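# Separate the blue block from the red block

## Task

Take the blue block off the top of the red block and leave both resting on the table, not touching each other, with nothing knocked off the table.

## Robot and tools

Robot: two arms, left_arm and right_arm, face each other across the table. Each has six revolute joints and a parallel gripper. In the scene frame the origin is the table centre, the table top is at z = +0.020 m and +z is up. left_arm's base is at (-0.020, +0.458, +0.039) m with quat_wxyz (+0.707, 0, 0, -0.707). right_arm's base is at (-0.020, -0.458, +0.039) m with quat_wxyz (+0.707, 0, 0, +0.707). The arm names do not match image sides.

Frames: each arm reports its hand pose, velocities and wrist-camera pose in its own base frame, with +z up. Fixed cameras and the table use the scene frame. The gripper's fingers point along its +x axis and close along its y axis. end_effector_position is the point between the fingers, 3-4 cm short of the tips. Only the last 1.5 cm of each finger's inner face is flat. Reported poses can be off by a few cm, more at long reach.

Row layout: every commanded row has 14 numbers covering both arms, even when one arm is idle. The first 7 are left_arm, the next 7 are right_arm. Within each arm the order is: wrist yaw, elbow, shoulder, wrist pitch, wrist roll, waist, then opening. Joint values are absolute target angles in radians, not offsets. The shoulder, elbow and wrist roll run with the opposite sign to the URDF. Usable ranges in your own numbers are: waist -3.054..3.054, shoulder -3.142..0, elbow -2.356..0, wrist pitch -1.571..1.571, wrist yaw -1.571..1.571, wrist roll -3.142..3.142. A target more than 0.028 rad beyond an end, and farther out than the joint already is, gets the call refused. A target beyond the real end is clipped, and the result reports "joint sent to its limit". Opening runs from -1 to +1, where +1 is fully open. Empty fingers close at about -0.78, and lower values change nothing. A full close takes at least about 0.6 s.

Tools:
- execute_actions(actions, cameras): actions is a list of actions. Each action holds up to 15 rows, one row per 1/30 s step. If fewer rows are given, the last row is held to fill the 15 steps, so each action lasts 0.5 s. An empty list just returns state and images.
- move(target, speed, blend, opening_speed, blocking, cameras): target is one 14-number row or a list of up to 15 rows. All joints of both arms interpolate together, so the hand traces a curve. The planner does not avoid obstacles or the other arm. speed is the top rate in rad/s of the joint with the farthest to go: 0.01 to 2, default 0.5, either one value or one per target. blend, in rad, rounds corners at intermediate targets; the default 0 stops at each. opening_speed is the rate of change of the opening command, per second on the -1..1 scale, minimum 0.2. Finger values in later rows take effect only after every joint has come to rest at that row. With blocking=false the call returns after about 0.5 s while the motion continues, and a new move replaces the running one. The extra result line reads move: done, off_target (a joint rests more than 0.03 rad from target), moving, held or fault. It can add limits=held and name the farthest-off joint for each arm.
- wait(seconds 0..10, cameras): lets time pass with the last commands held. A running move keeps going.
- stop(cameras): brakes a running move; fast moves need room to brake.
- zoom_image(camera, region [x0,y0,x1,y1] in pixels, at most 504x504): gives a closer view of that camera's latest image.
- read_manual(section): licence texts only.
- finished_scene(scene): ends the current scene. The blocks must stay separated on the table after the robot lets go.

Cameras: cam_head_left, cam_head_right, cam_high, cam_low, cam_left_wrist and cam_right_wrist, each 672x504. Calibration is approximate. Wrist images can lag while the arm moves.

Results: Joint positions and Joint velocities give one block per arm, in the joint order above, followed by the finger-pad gap in m (0.080 = fully open). "within noise" means the arm is still. "Joint targets" shows what the joints are being driven to right now; resend these to hold an arm still. "Tool commands" shows the gripper commands in force; resend an arm's current opening to leave its gripper unchanged, because 0 is itself a command. grip_measured is on the opening scale. To grip, command about 0.08 below the reading at first contact. Joint torques are total drive outputs, positive toward larger angles. External joint torques estimate outside loads, and a push toward a larger angle lowers them. Other lines mean: "blocked" (an arm was stopped by contact and is holding), "joint command not followed" (the clearance check altered targets), MOTOR HOT, and OVER-TEMPERATURE FAULT.

Motion limits: on each step a joint target may lead its measured angle by at most about 0.21-0.27 rad. Targets that would shift the gripper more than 70 mm are scaled back, so long moves need several actions. Friction and gravity can leave joints short of their targets, and tiny commands may not move a joint at all.

What to avoid: keep contact torques under the load limits, in N m: waist 17.8, shoulder 22, elbow 22, wrist pitch 5.8, wrist yaw 5.78, wrist roll 5.42. Exceeding one stops that arm for 10 s. Do not let the arms collide; a hard arm-to-arm hit can fail the task. Avoid slamming into things, fast impacts, pressing far past contact, dropping the block, and releasing it while it is still moving. Nothing may fall or be left off the table. A held part may occasionally be tugged, so grip firmly. Holding loads or reaching out for long heats the motors, and overheating freezes an arm for 30-60 s or longer.

Each tool is called after "Request:" as a command line: name --argument value for each argument, lists and objects as JSON in quotes; but a table of rows of numbers goes row by row, as --pt "numbers of a row", without its own name.

## Session

Request:
execute_actions --actions '[]'

Scene clock: 0.00 s.
left_arm: end_effector_position=(+0.1361, +0.2679, +0.0952) grip_measured=+0.989 end_effector_quat_wxyz=(+0.582, -0.294, -0.090, +0.753) | right_arm: end_effector_position=(+0.3277, +0.1365, +0.2104) grip_measured=+1.000 end_effector_quat_wxyz=(+0.800, +0.117, +0.568, -0.156)
Joint names: [wrist yaw, elbow, shoulder, wrist pitch, wrist roll, waist]
Joint positions: left_arm=[-0.955 -0.359 -1.377 0.393 1.064 0.68 0.08] | right_arm=[0.253 -1.698 -1.722 -1.325 -0.867 0.501 0.08]
Joint velocities: within noise
Joint torques (N m): no reading
External joint torques (N m): no reading
Heat: left arm: hottest wrist yaw 37 °C (+0.0 °C/min); right arm: hottest wrist pitch 39 °C (+0.0 °C/min).
Joint targets: left_arm=[-0.956 -0.358 -1.377 0.393 1.064 0.680] | right_arm=[0.253 -1.701 -1.718 -1.324 -0.867 0.501]
Tool commands: left_gripper/opening=+0.988879 right_gripper/opening=+1.0

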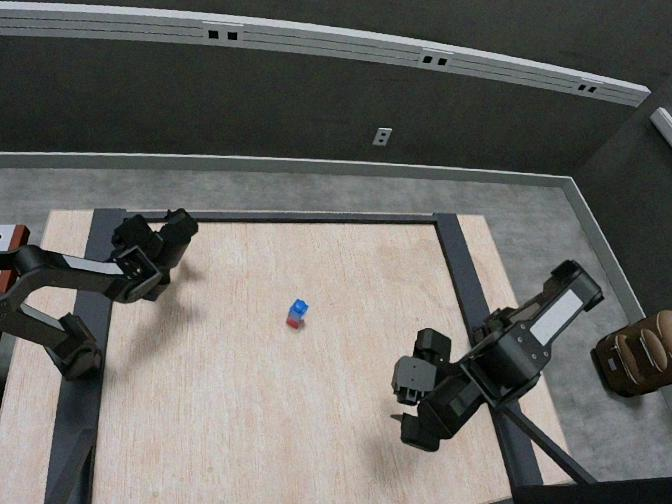

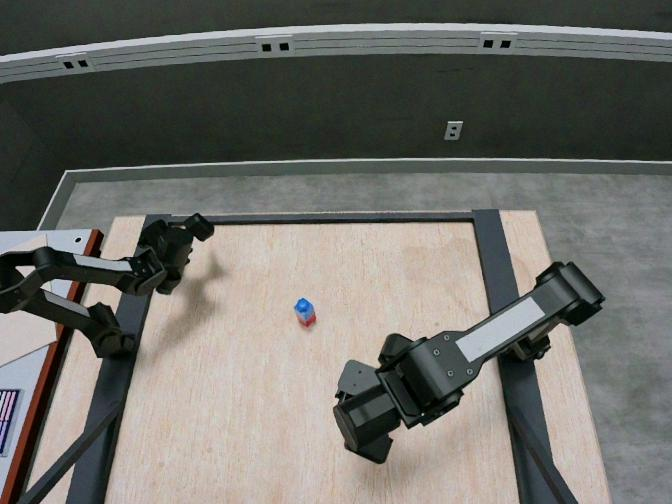

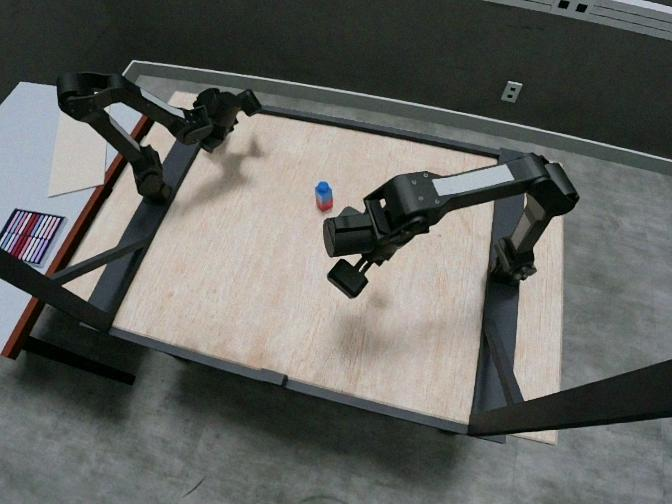

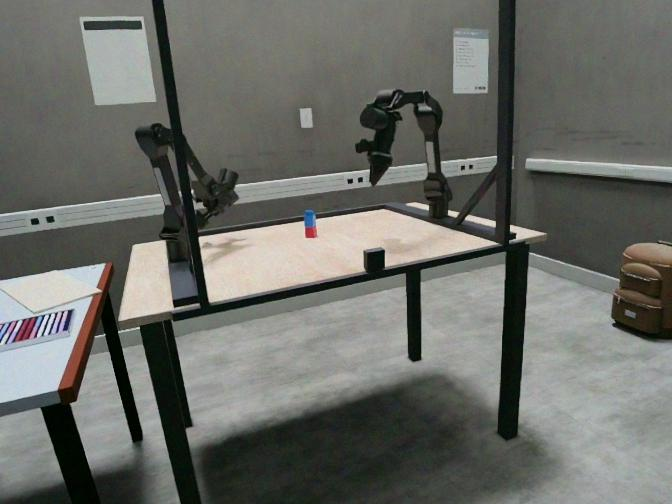

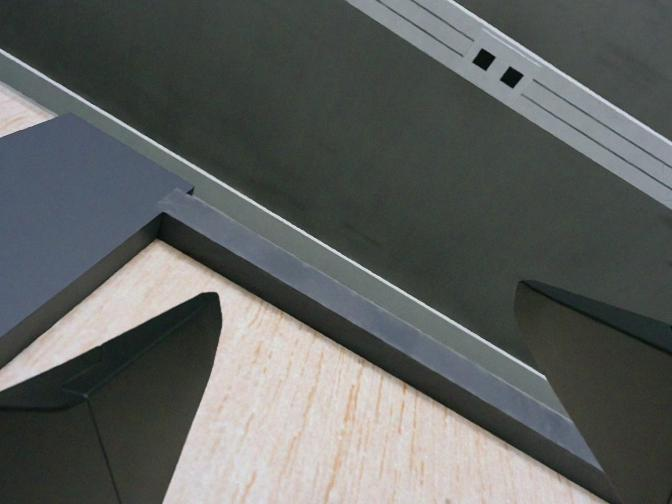

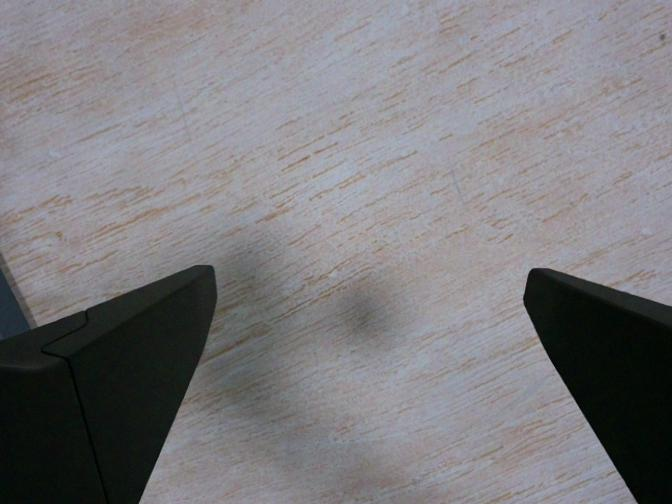

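Request:
zoom_image --camera "cam_high" --region '[284, 164, 364, 224]'

Request:
zoom_image --camera "cam_low" --region '[270, 194, 350, 254]'

Request:
zoom_image --camera "cam_head_left" --region '[256, 284, 336, 344]'

Request:
zoom_image --camera "cam_head_right" --region '[264, 284, 344, 344]'

Scaled by 6.300.

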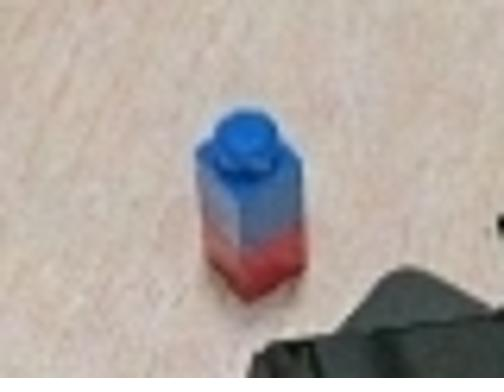

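Scaled by 6.300.

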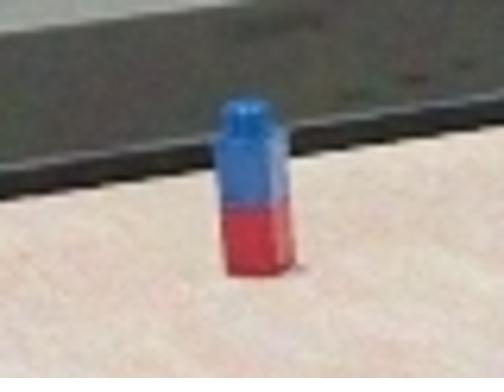

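Scaled by 6.300.

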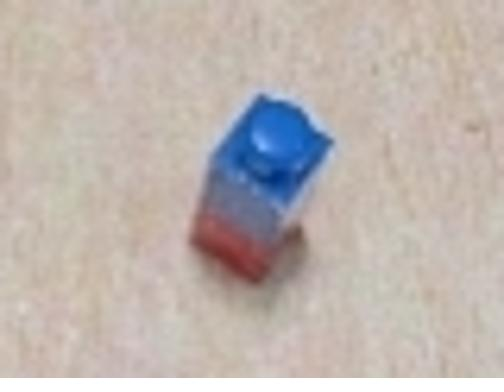

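Scaled by 6.300.

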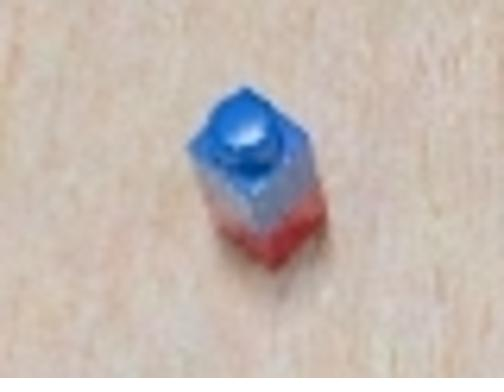

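Request:
move --target '[-0.956, -0.358, -1.377, 0.393, 1.064, 0.680, 0.9889, 0.745, -0.954, -1.6645, -0.185, -0.703, 0.225, 1.0]' --speed 0.7

Scene clock: 45.77 s.
left_arm: end_effector_position=(+0.1361, +0.2679, +0.0952) grip_measured=+0.989 end_effector_quat_wxyz=(+0.582, -0.294, -0.090, +0.753) | right_arm: end_effector_position=(+0.3952, -0.0129, +0.1090) grip_measured=+1.000 end_effector_quat_wxyz=(+0.886, +0.110, +0.285, -0.349)
Joint names: [wrist yaw, elbow, shoulder, wrist pitch, wrist roll, waist]
Joint positions: left_arm=[-0.955 -0.359 -1.377 0.393 1.064 0.68 0.08] | right_arm=[0.741 -0.959 -1.678 -0.189 -0.708 0.227 0.08]
Joint velocities: within noise
Joint torques (N m): left_arm=[-0.41 -5.47 3.24 1.64 -0.04 0.13] | right_arm=[0.56 -5.04 8.56 1.71 0.21 -0.13]
External joint torques (N m): left_arm=[-0.08 -0.25 -0.5 0.34 -0.01 0.12] | right_arm=[0.21 0.59 2.16 0.59 0.21 -0.15]
Heat: left arm: hottest elbow 37 °C (+3.9 °C/min); right arm: hottest wrist pitch 40 °C (+1.3 °C/min).
Joint targets: left_arm=[-0.956 -0.358 -1.377 0.393 1.064 0.680] | right_arm=[0.745 -0.954 -1.664 -0.185 -0.703 0.225]
move: done
camera_calibration:
cam_right_wrist: T_world_to_cam=[[-0.679236, -0.733565, 0.0227952, 0.265579], [-0.628257, 0.565111, -0.534736, 0.334553], [0.379382, -0.377534, -0.844712, 0.00993204], [0, 0, 0, 1]] pos_world=[0.386808, 0.00950988, 0.181233]

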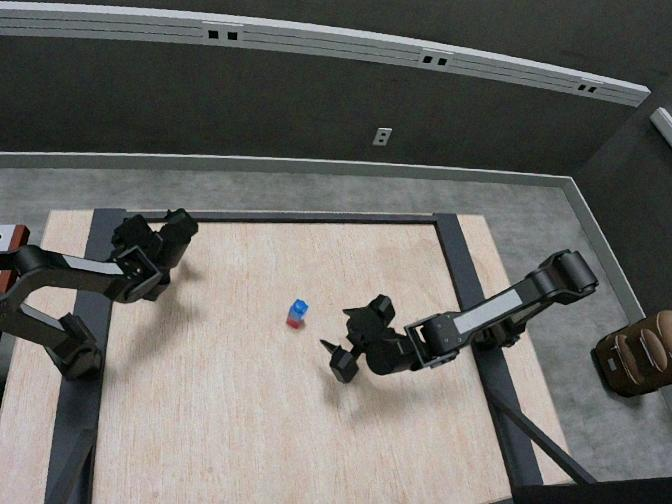

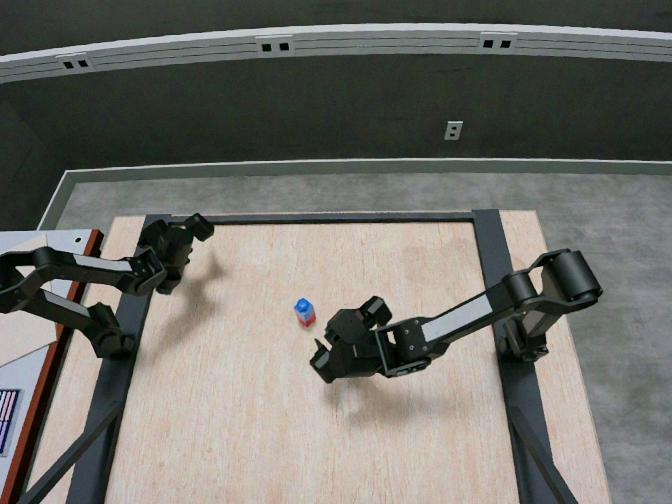

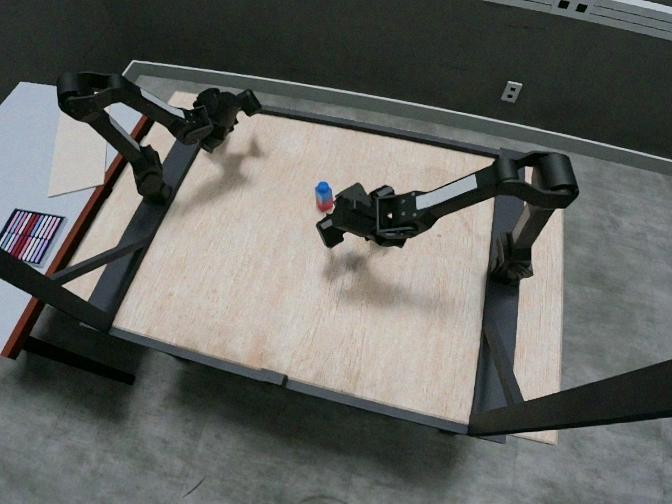

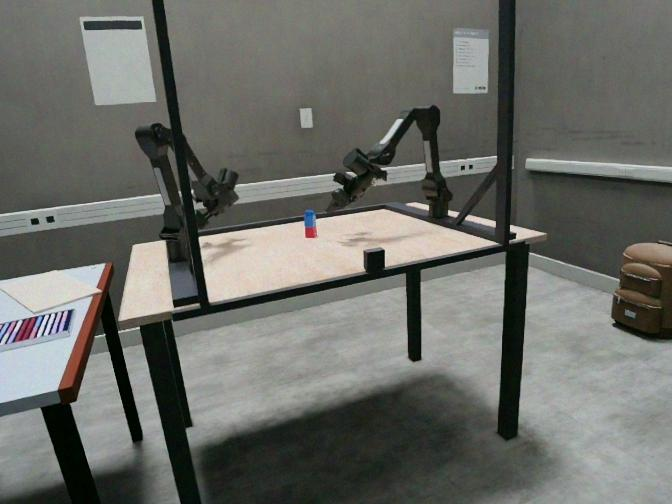

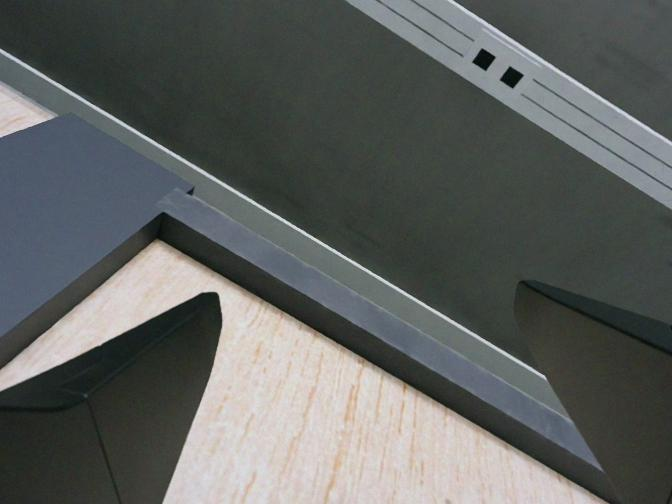

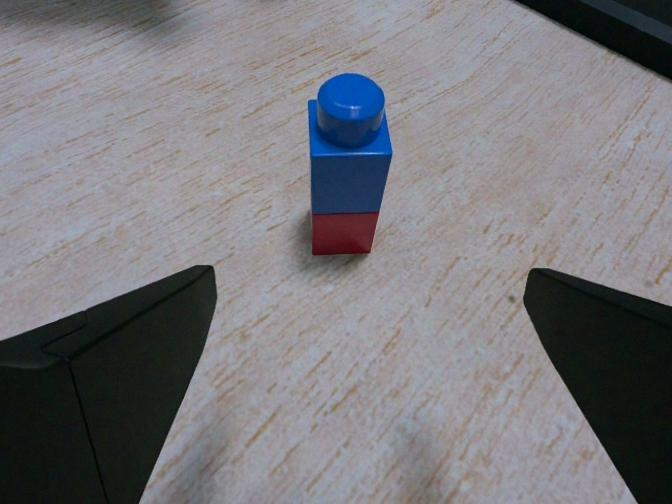

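Request:
zoom_image --camera "cam_right_wrist" --region '[250, 50, 450, 270]'

Scaled by 2.291.

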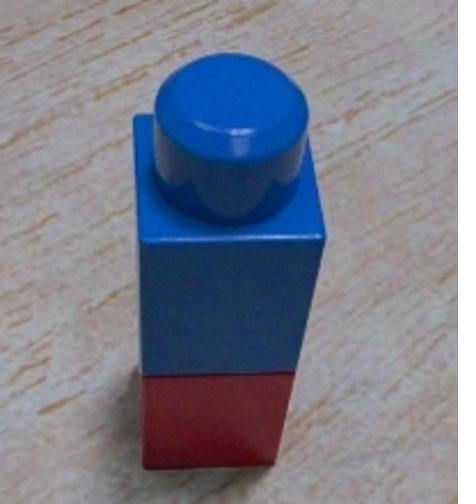

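Request:
move --target '[-0.956, -0.358, -1.377, 0.393, 1.064, 0.680, 0.9889, 0.739, -0.876, -1.727, 0.121, -0.549, 0.175, 1.0]' --speed 0.6 --cameras '["cam_right_wrist"]'

Scene clock: 53.87 s.
left_arm: end_effector_position=(+0.1361, +0.2679, +0.0952) grip_measured=+0.989 end_effector_quat_wxyz=(+0.582, -0.294, -0.090, +0.753) | right_arm: end_effector_position=(+0.4133, -0.0289, +0.1034) grip_measured=+1.000 end_effector_quat_wxyz=(+0.907, +0.095, +0.234, -0.337)
Joint names: [wrist yaw, elbow, shoulder, wrist pitch, wrist roll, waist]
Joint positions: left_arm=[-0.955 -0.359 -1.377 0.393 1.064 0.68 0.08] | right_arm=[0.741 -0.881 -1.722 0.117 -0.554 0.178 0.08]
Joint velocities: within noise
Joint torques (N m): left_arm=[-0.44 -5.42 3.1 1.63 -0.03 -0.01] | right_arm=[0.27 -4.82 6.55 1.89 0.17 -0.37]
External joint torques (N m): left_arm=[-0.11 -0.12 -0.68 0.31 0 -0.02] | right_arm=[-0.01 0.7 0.01 0.61 0.17 -0.44]
Heat: left arm: hottest elbow 37 °C (+3.3 °C/min); right arm: hottest wrist pitch 40 °C (+1.1 °C/min).
Joint targets: left_arm=[-0.956 -0.358 -1.377 0.393 1.064 0.680] | right_arm=[0.739 -0.876 -1.727 0.121 -0.549 0.175]
move: done
camera_calibration:
cam_right_wrist: T_world_to_cam=[[-0.655286, -0.75536, 0.00560488, 0.257584], [-0.592632, 0.509488, -0.623867, 0.344823], [0.468388, -0.412133, -0.781511, -0.0520073], [0, 0, 0, 1]] pos_world=[0.397504, -0.00254828, 0.173035]
Images, in order (width x height): cam_right_wrist 672x504.

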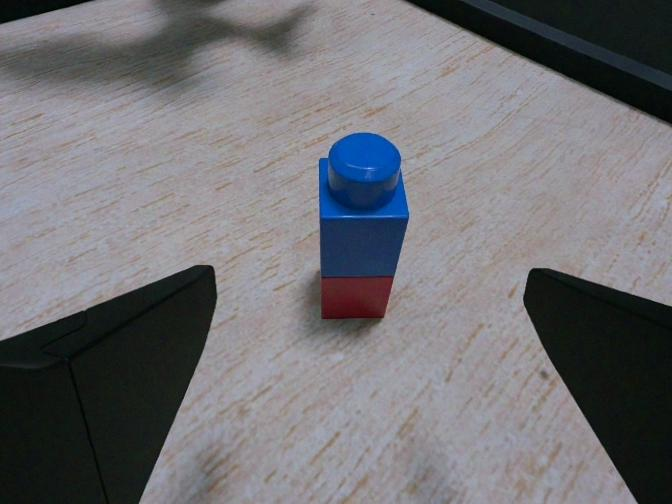

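Request:
move --target '[-0.956, -0.358, -1.377, 0.393, 1.064, 0.680, 0.9889, 0.626, -1.014, -1.999, 0.321, -0.428, 0.028, 1.0]' --speed 0.3 --cameras '["cam_right_wrist", "cam_head_right"]'

Scene clock: 58.10 s.
left_arm: end_effector_position=(+0.1361, +0.2679, +0.0952) grip_measured=+0.989 end_effector_quat_wxyz=(+0.582, -0.294, -0.090, +0.753) | right_arm: end_effector_position=(+0.4636, -0.0747, +0.0544) grip_measured=+1.000 end_effector_quat_wxyz=(+0.904, +0.090, +0.245, -0.339)
Joint names: [wrist yaw, elbow, shoulder, wrist pitch, wrist roll, waist]
Joint positions: left_arm=[-0.955 -0.359 -1.377 0.393 1.064 0.68 0.08] | right_arm=[0.628 -1.004 -1.993 0.317 -0.433 0.029 0.08]
Joint velocities: within noise
Joint torques (N m): left_arm=[-0.4 -5.32 3.21 1.6 -0.01 -0.01] | right_arm=[0.22 -6.24 8.1 1.94 0.22 -0.21]
External joint torques (N m): left_arm=[-0.08 -0.05 -0.54 0.29 0.02 0] | right_arm=[-0.01 -1.14 0.07 0.59 0.22 -0.2]
Heat: left arm: hottest elbow 37 °C (+3.1 °C/min); right arm: hottest wrist pitch 41 °C (+2.1 °C/min).
Joint targets: left_arm=[-0.956 -0.358 -1.377 0.393 1.064 0.680] | right_arm=[0.626 -1.014 -1.999 0.321 -0.428 0.028]
move: done
camera_calibration:
cam_right_wrist: T_world_to_cam=[[-0.656257, -0.754182, 0.0231449, 0.255762], [-0.606915, 0.50939, -0.610062, 0.373321], [0.448308, -0.414405, -0.792016, -0.123065], [0, 0, 0, 1]] pos_world=[0.449591, -0.0482738, 0.12436]
Images, in order (width x height): cam_head_right 672x504, cam_right_wrist 672x504.

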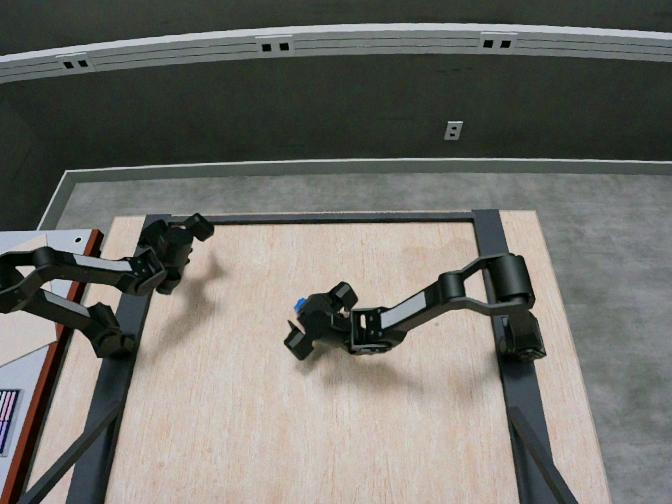

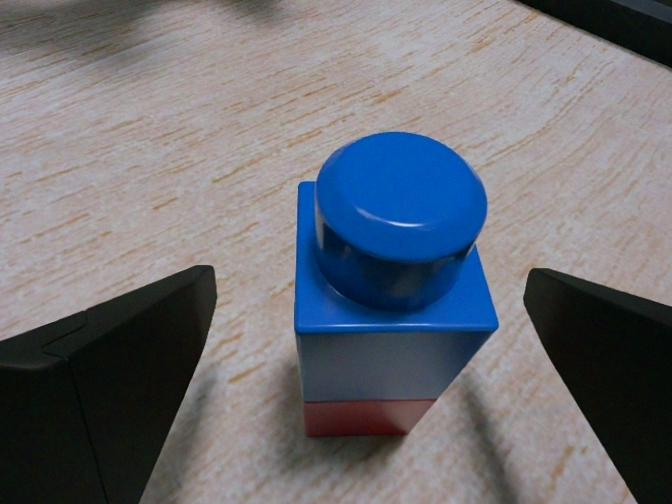

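Request:
move --target '[-0.956, -0.358, -1.377, 0.393, 1.064, 0.680, 0.9889, 0.626, -1.014, -1.999, 0.321, -0.428, 0.028, -0.2]' --opening_speed 0.8 --cameras '["cam_right_wrist"]'

Scene clock: 61.07 s.
left_arm: end_effector_position=(+0.1361, +0.2679, +0.0952) grip_measured=+0.989 end_effector_quat_wxyz=(+0.582, -0.294, -0.090, +0.753) | right_arm: end_effector_position=(+0.4638, -0.0747, +0.0546) grip_measured=-0.105 end_effector_quat_wxyz=(+0.904, +0.090, +0.245, -0.339)
Joint names: [wrist yaw, elbow, shoulder, wrist pitch, wrist roll, waist]
Joint positions: left_arm=[-0.955 -0.359 -1.377 0.393 1.064 0.68 0.08] | right_arm=[0.628 -1.004 -1.993 0.318 -0.433 0.029 0.03]
Joint velocities: within noise
Joint torques (N m): left_arm=[-0.4 -5.44 3.08 1.64 -0.01 0.16] | right_arm=[0.22 -6.2 8.02 1.93 0.21 -0.18]
External joint torques (N m): left_arm=[-0.08 -0.22 -0.67 0.34 0.02 0.17] | right_arm=[-0.01 -1.14 0.02 0.59 0.21 -0.19]
Heat: left arm: hottest elbow 37 °C (+3.0 °C/min); right arm: hottest wrist pitch 41 °C (+2.0 °C/min).
Joint targets: left_arm=[-0.956 -0.358 -1.377 0.393 1.064 0.680] | right_arm=[0.626 -1.014 -1.999 0.321 -0.428 0.028]
move: done
camera_calibration:
cam_right_wrist: T_world_to_cam=[[-0.656125, -0.754303, 0.022957, 0.255803], [-0.60668, 0.509136, -0.610508, 0.373421], [0.44882, -0.414497, -0.791677, -0.12325], [0, 0, 0, 1]] pos_world=[0.449703, -0.0482562, 0.12453]
Images, in order (width x height): cam_right_wrist 672x504.

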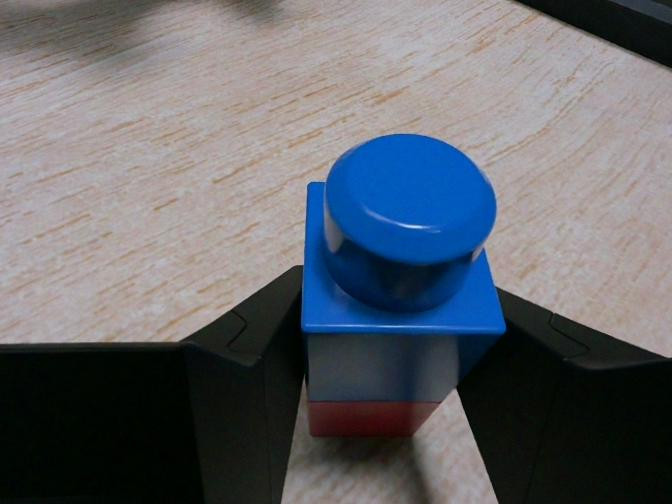

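Request:
move --target '[-0.956, -0.358, -1.377, 0.393, 1.064, 0.680, 0.9889, 0.626, -1.024, -1.956, 0.270, -0.428, 0.028, -0.2]' --speed 0.1 --cameras '["cam_right_wrist", "cam_low", "cam_head_right"]'

Request:
zoom_image --camera "cam_low" --region '[270, 194, 350, 254]'

Scene clock: 64.53 s.
left_arm: end_effector_position=(+0.1361, +0.2679, +0.0952) grip_measured=+0.989 end_effector_quat_wxyz=(+0.582, -0.294, -0.090, +0.753) | right_arm: end_effector_position=(+0.4618, -0.0748, +0.0601) grip_measured=-0.105 end_effector_quat_wxyz=(+0.902, +0.087, +0.252, -0.339)
Joint names: [wrist yaw, elbow, shoulder, wrist pitch, wrist roll, waist]
Joint positions: left_arm=[-0.955 -0.359 -1.377 0.393 1.064 0.68 0.08] | right_arm=[0.627 -1.013 -1.972 0.27 -0.433 0.029 0.03]
Joint velocities: within noise
Joint torques (N m): left_arm=[-0.4 -5.42 3.32 1.6 -0.02 0.07] | right_arm=[0.23 -6.28 10.63 1.66 0.21 -0.09]
External joint torques (N m): left_arm=[-0.09 -0.2 -0.43 0.3 0.01 0.11] | right_arm=[0 -1.03 2.6 0.3 0.21 -0.1]
Heat: left arm: hottest elbow 37 °C (+3.0 °C/min); right arm: hottest wrist pitch 42 °C (+3.0 °C/min).
Joint targets: left_arm=[-0.956 -0.358 -1.377 0.393 1.064 0.680] | right_arm=[0.626 -1.024 -1.956 0.270 -0.428 0.028]
move: done
camera_calibration:
cam_right_wrist: T_world_to_cam=[[-0.655422, -0.75449, 0.034156, 0.253353], [-0.616993, 0.5088, -0.600368, 0.379696], [0.435593, -0.414568, -0.798994, -0.111483], [0, 0, 0, 1]] pos_world=[0.448884, -0.0482544, 0.130229]
Images, in order (width x height): cam_head_right 672x504, cam_low 672x504, cam_right_wrist 672x504.

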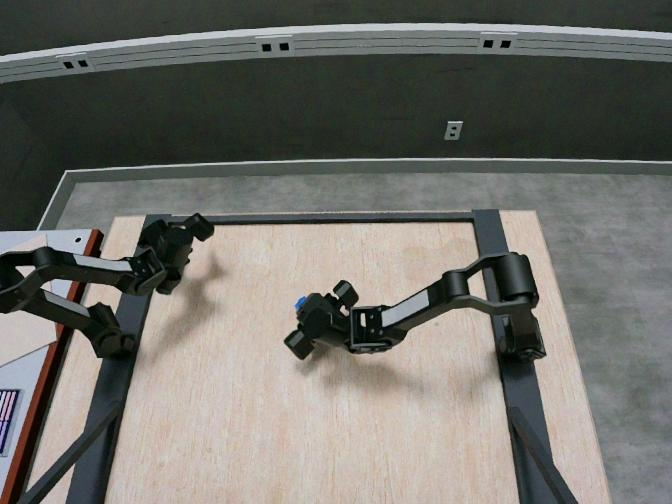

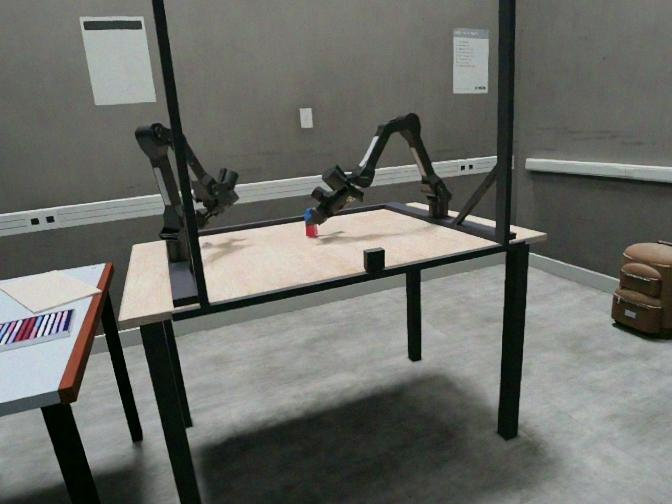

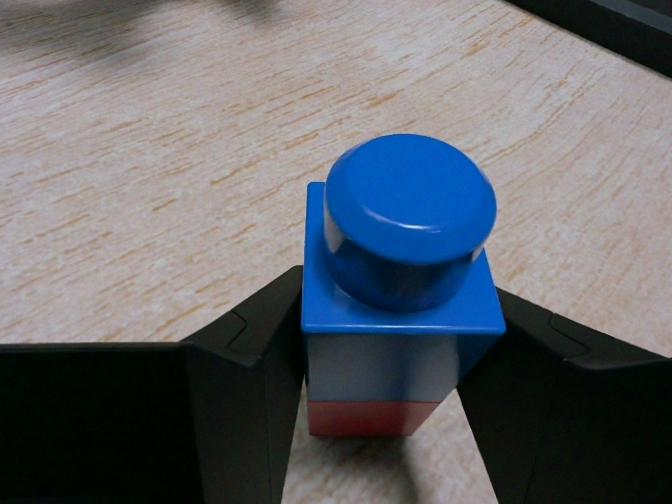

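Scaled by 6.300.

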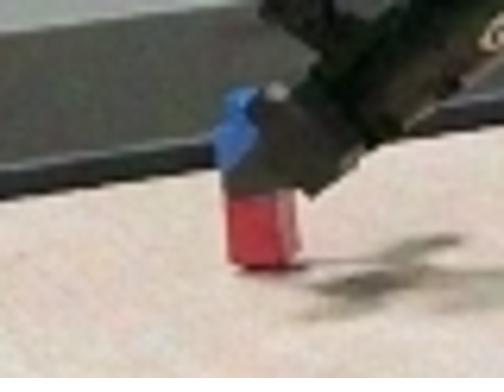

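Request:
move --pt "-0.956 -0.358 -1.377 0.393 1.064 0.680 0.9889 0.263 -0.815 -1.847 0.492 -0.156 -0.053 -0.2" --pt "-0.956 -0.358 -1.377 0.393 1.064 0.680 0.9889 -0.141 -0.729 -1.788 0.535 0.082 -0.163 -0.2" --speed 0.25 --blend 0.1 --cameras '["cam_right_wrist", "cam_low", "cam_head_right", "cam_head_left"]'

Request:
zoom_image --camera "cam_low" --region '[270, 194, 350, 254]'

Scene clock: 72.27 s.
left_arm: end_effector_position=(+0.1361, +0.2679, +0.0952) grip_measured=+0.989 end_effector_quat_wxyz=(+0.582, -0.294, -0.090, +0.753) | right_arm: end_effector_position=(+0.4345, -0.0491, +0.0627) grip_measured=-0.105 end_effector_quat_wxyz=(+0.964, +0.002, +0.264, -0.001)
Joint names: [wrist yaw, elbow, shoulder, wrist pitch, wrist roll, waist]
Joint positions: left_arm=[-0.955 -0.359 -1.377 0.393 1.064 0.68 0.08] | right_arm=[-0.138 -0.733 -1.803 0.53 0.077 -0.16 0.03]
Joint velocities: within noise
Joint torques (N m): left_arm=[-0.42 -5.35 3.2 1.62 -0.03 -0.01] | right_arm=[-0.16 -4.5 8.98 2.26 0.23 -0.33]
External joint torques (N m): left_arm=[-0.09 0 -0.62 0.28 0 0.02] | right_arm=[-0.11 0.46 2.37 0.74 0.23 -0.35]
Heat: left arm: hottest elbow 37 °C (+2.0 °C/min); right arm: hottest wrist pitch 42 °C (+2.0 °C/min).
Joint targets: left_arm=[-0.956 -0.358 -1.377 0.393 1.064 0.680] | right_arm=[-0.141 -0.729 -1.788 0.535 0.082 -0.163]
move: done
camera_calibration:
cam_right_wrist: T_world_to_cam=[[-0.00211619, -0.999884, 0.0150667, -0.0400069], [-0.796114, -0.00743303, -0.605101, 0.404212], [0.605143, -0.0132753, -0.796006, -0.141042], [0, 0, 0, 1]] pos_world=[0.407065, -0.0388701, 0.132922]
Images, in order (width x height): cam_head_left 672x504, cam_head_right 672x504, cam_low 672x504, cam_right_wrist 672x504.

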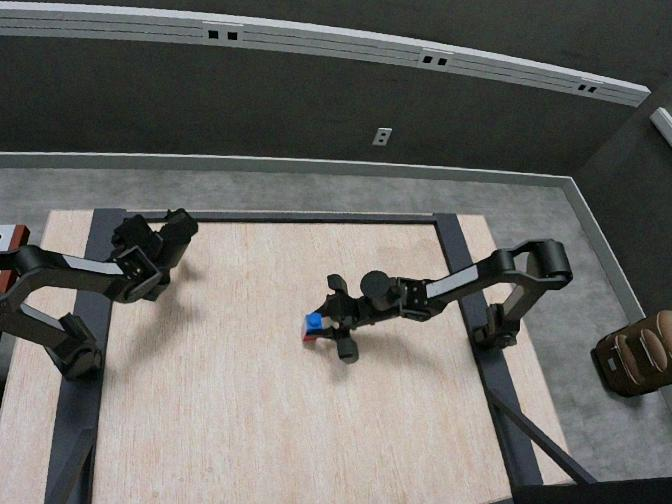

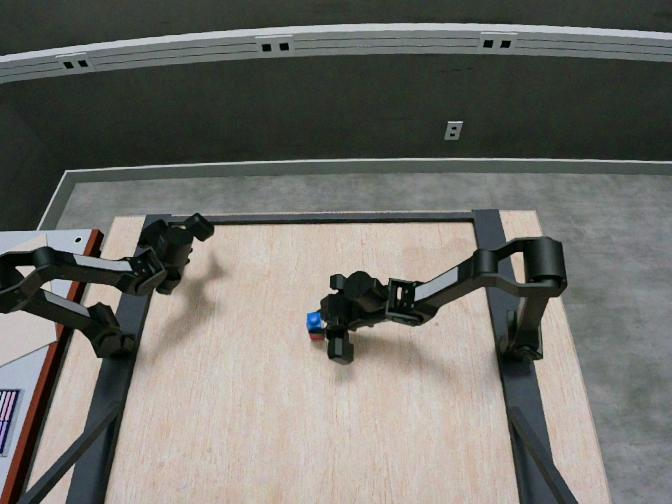

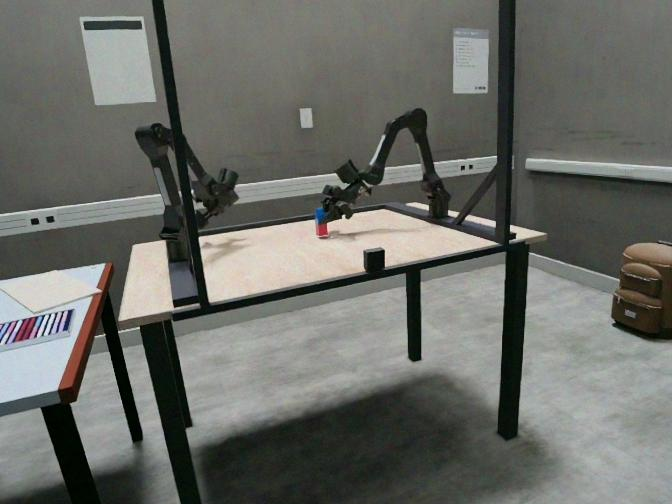

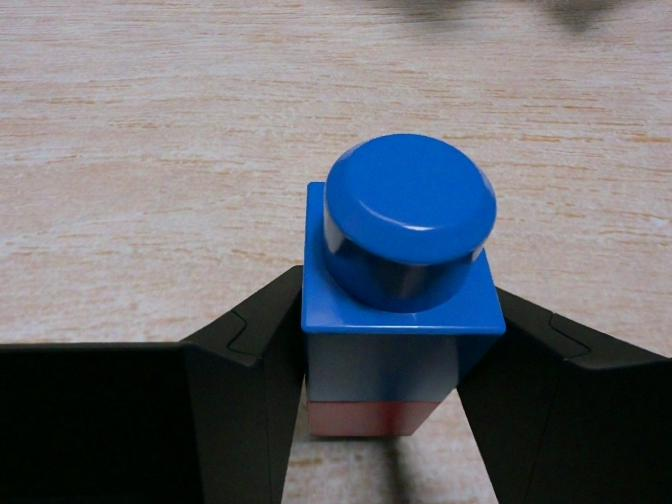

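Scaled by 6.300.

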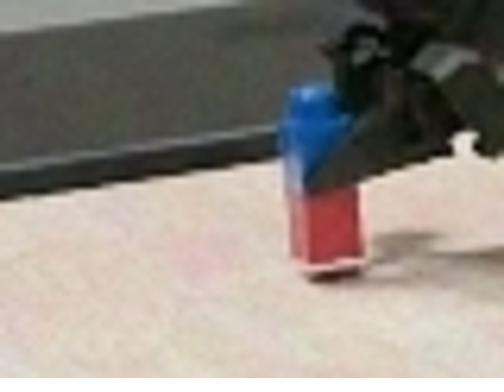

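Request:
move --target '[0.188, -0.427, -1.432, 0.435, -0.119, 0.222, 1.0, -0.141, -0.729, -1.788, 0.535, 0.082, -0.163, -0.2]' --speed 0.6 --cameras '["cam_right_wrist", "cam_left_wrist", "cam_head_left"]'

Scene clock: 79.43 s.
left_arm: end_effector_position=(+0.3411, +0.0501, +0.0725) grip_measured=+0.989 end_effector_quat_wxyz=(+0.961, -0.003, +0.278, +0.005) | right_arm: end_effector_position=(+0.4345, -0.0491, +0.0626) grip_measured=-0.105 end_effector_quat_wxyz=(+0.964, +0.003, +0.264, +0.000)
Joint names: [wrist yaw, elbow, shoulder, wrist pitch, wrist roll, waist]
Joint positions: left_arm=[0.182 -0.415 -1.422 0.433 -0.114 0.225 0.08] | right_arm=[-0.138 -0.732 -1.803 0.531 0.077 -0.16 0.03]
Joint velocities: within noise
Joint torques (N m): left_arm=[0.29 -7.03 2.83 2.15 -0.15 -0.28] | right_arm=[-0.12 -4.52 9.01 2.23 0.21 -0.36]
External joint torques (N m): left_arm=[0.23 -1.43 -1.64 0.54 -0.15 -0.31] | right_arm=[-0.08 0.38 2.46 0.73 0.21 -0.31]
Heat: left arm: hottest elbow 37 °C (+1.0 °C/min); right arm: hottest wrist pitch 43 °C (+3.0 °C/min).
Joint targets: left_arm=[0.188 -0.427 -1.432 0.435 -0.119 0.222] | right_arm=[-0.141 -0.729 -1.788 0.535 0.082 -0.163]
move: done
camera_calibration:
cam_left_wrist: T_world_to_cam=[[-0.01183, -0.999744, -0.0192683, 0.0658428], [-0.809352, 0.0208895, -0.586952, 0.344716], [0.587204, 0.00865118, -0.809393, -0.0629041], [0, 0, 0, 1]] pos_world=[0.316714, 0.0591692, 0.152686]
cam_right_wrist: T_world_to_cam=[[-0.00178957, -0.999888, 0.0148729, -0.0400676], [-0.796093, -0.00757621, -0.605127, 0.404107], [0.605172, -0.0129231, -0.79599, -0.141045], [0, 0, 0, 1]] pos_world=[0.406992, -0.0388242, 0.132862]
Images, in order (width x height): cam_head_left 672x504, cam_left_wrist 672x504, cam_right_wrist 672x504.

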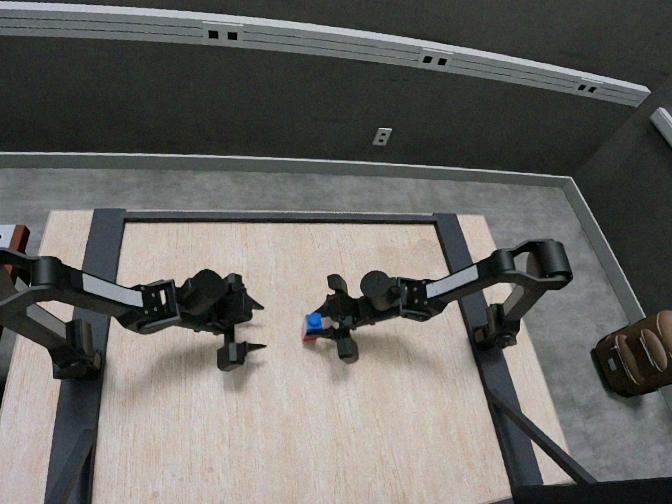

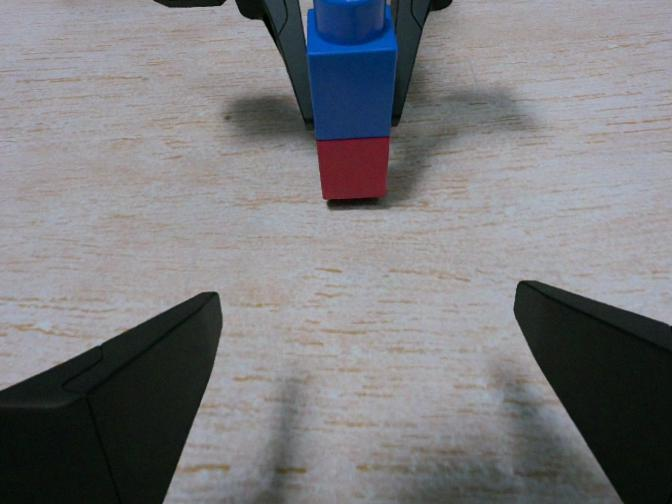

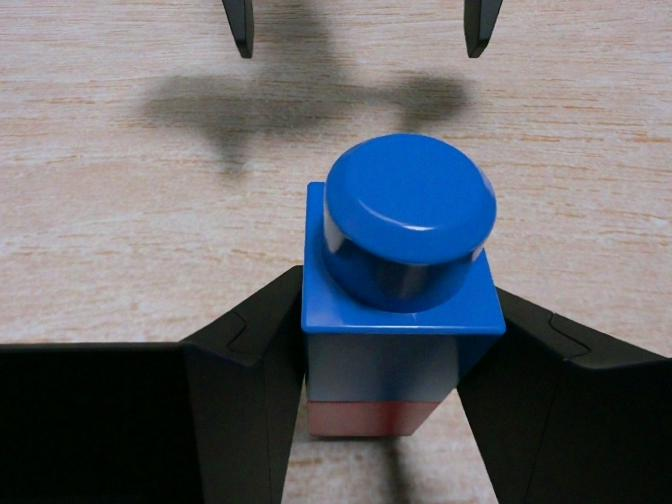

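Request:
zoom_image --camera "cam_left_wrist" --region '[280, 0, 430, 220]'

Request:
zoom_image --camera "cam_head_left" --region '[200, 250, 400, 390]'

Request:
zoom_image --camera "cam_head_right" --region '[200, 250, 400, 390]'

Scaled by 2.291.

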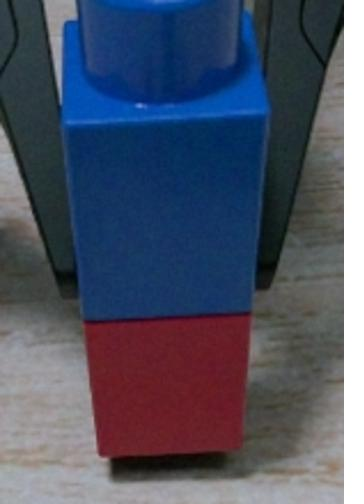

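Scaled by 2.520.

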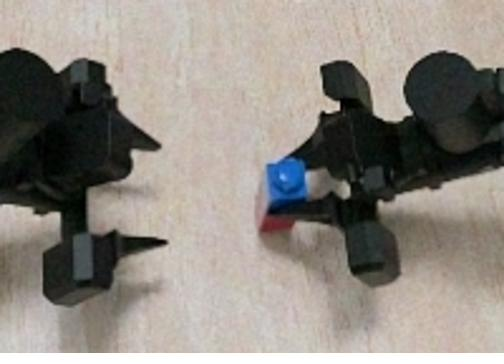

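This scene's latest camera images include none from cam_head_right. They are from: cam_head_left, cam_left_wrist, cam_right_wrist. cam_head_right's image comes with the result of a call that names it in "cameras".

Request:
move --target '[0.135, -0.663, -1.765, 0.542, -0.083, 0.162, 1.0, -0.141, -0.729, -1.788, 0.535, 0.082, -0.163, -0.2]' --speed 0.4 --cameras '["cam_head_right", "cam_left_wrist", "cam_low"]'

Request:
zoom_image --camera "cam_head_right" --region '[200, 250, 400, 390]'

Request:
zoom_image --camera "cam_low" --region '[250, 180, 370, 260]'

Scene clock: 92.00 s.
left_arm: end_effector_position=(+0.4135, +0.0478, +0.0572) grip_measured=+0.989 end_effector_quat_wxyz=(+0.962, +0.000, +0.273, +0.000) | right_arm: end_effector_position=(+0.4345, -0.0491, +0.0626) grip_measured=-0.105 end_effector_quat_wxyz=(+0.964, +0.003, +0.264, +0.000)
Joint names: [wrist yaw, elbow, shoulder, wrist pitch, wrist roll, waist]
Joint positions: left_arm=[0.14 -0.652 -1.751 0.54 -0.088 0.166 0.08] | right_arm=[-0.138 -0.732 -1.803 0.531 0.077 -0.16 0.03]
Joint velocities: within noise
Joint torques (N m): left_arm=[-0.13 -6.81 4.56 2.18 0.19 -0.19] | right_arm=[-0.14 -4.46 8.97 2.24 0.21 -0.35]
External joint torques (N m): left_arm=[-0.17 -1.56 -2.11 0.55 0.19 -0.25] | right_arm=[-0.09 0.57 2.33 0.69 0.21 -0.38]
Heat: left arm: hottest elbow 38 °C (+2.0 °C/min); right arm: hottest wrist pitch 43 °C (+3.0 °C/min).
Joint targets: left_arm=[0.135 -0.663 -1.765 0.542 -0.083 0.162] | right_arm=[-0.141 -0.729 -1.788 0.535 0.082 -0.163]
move: done
camera_calibration:
cam_left_wrist: T_world_to_cam=[[-0.0218603, -0.999499, -0.0228684, 0.0684574], [-0.803231, 0.0311777, -0.594852, 0.391835], [0.595267, 0.00536494, -0.80351, -0.121322], [0, 0, 0, 1]] pos_world=[0.38845, 0.0568574, 0.137166]
Images, in order (width x height): cam_head_right 672x504, cam_low 672x504, cam_left_wrist 672x504.

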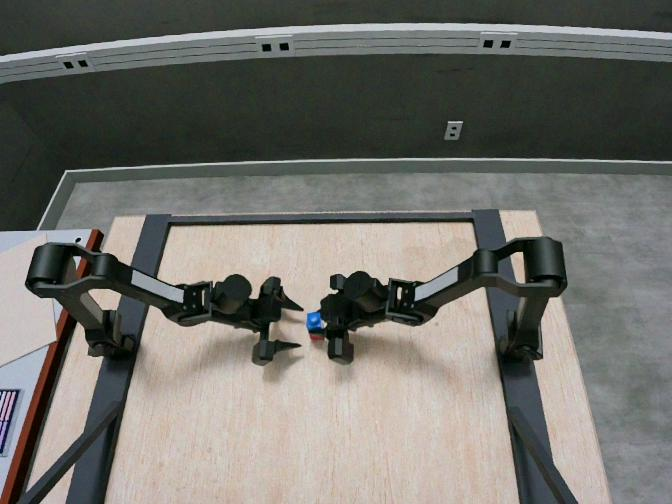

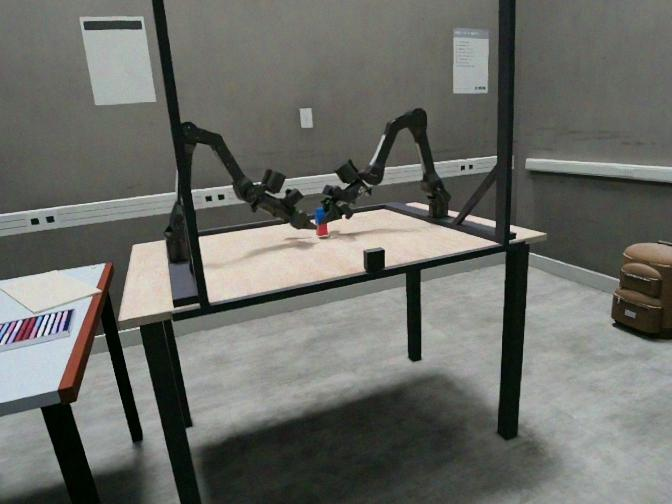

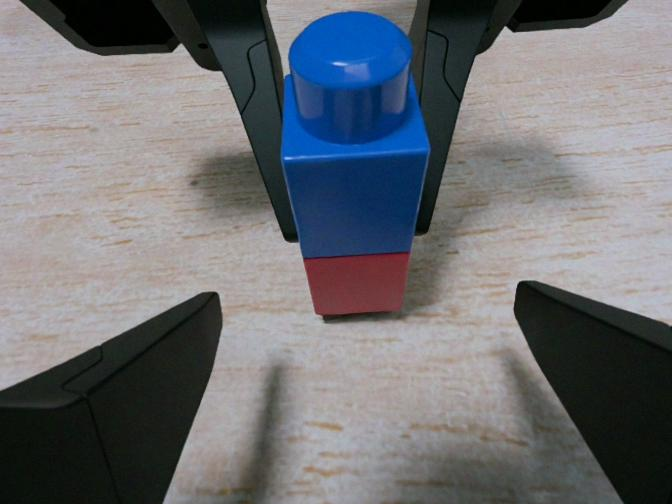

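Scaled by 2.520.

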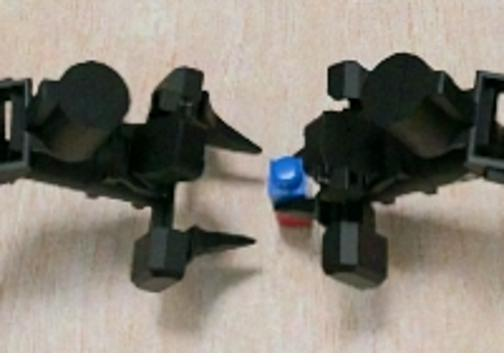

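Scaled by 4.200.

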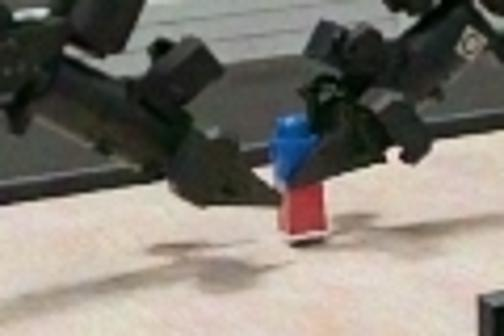

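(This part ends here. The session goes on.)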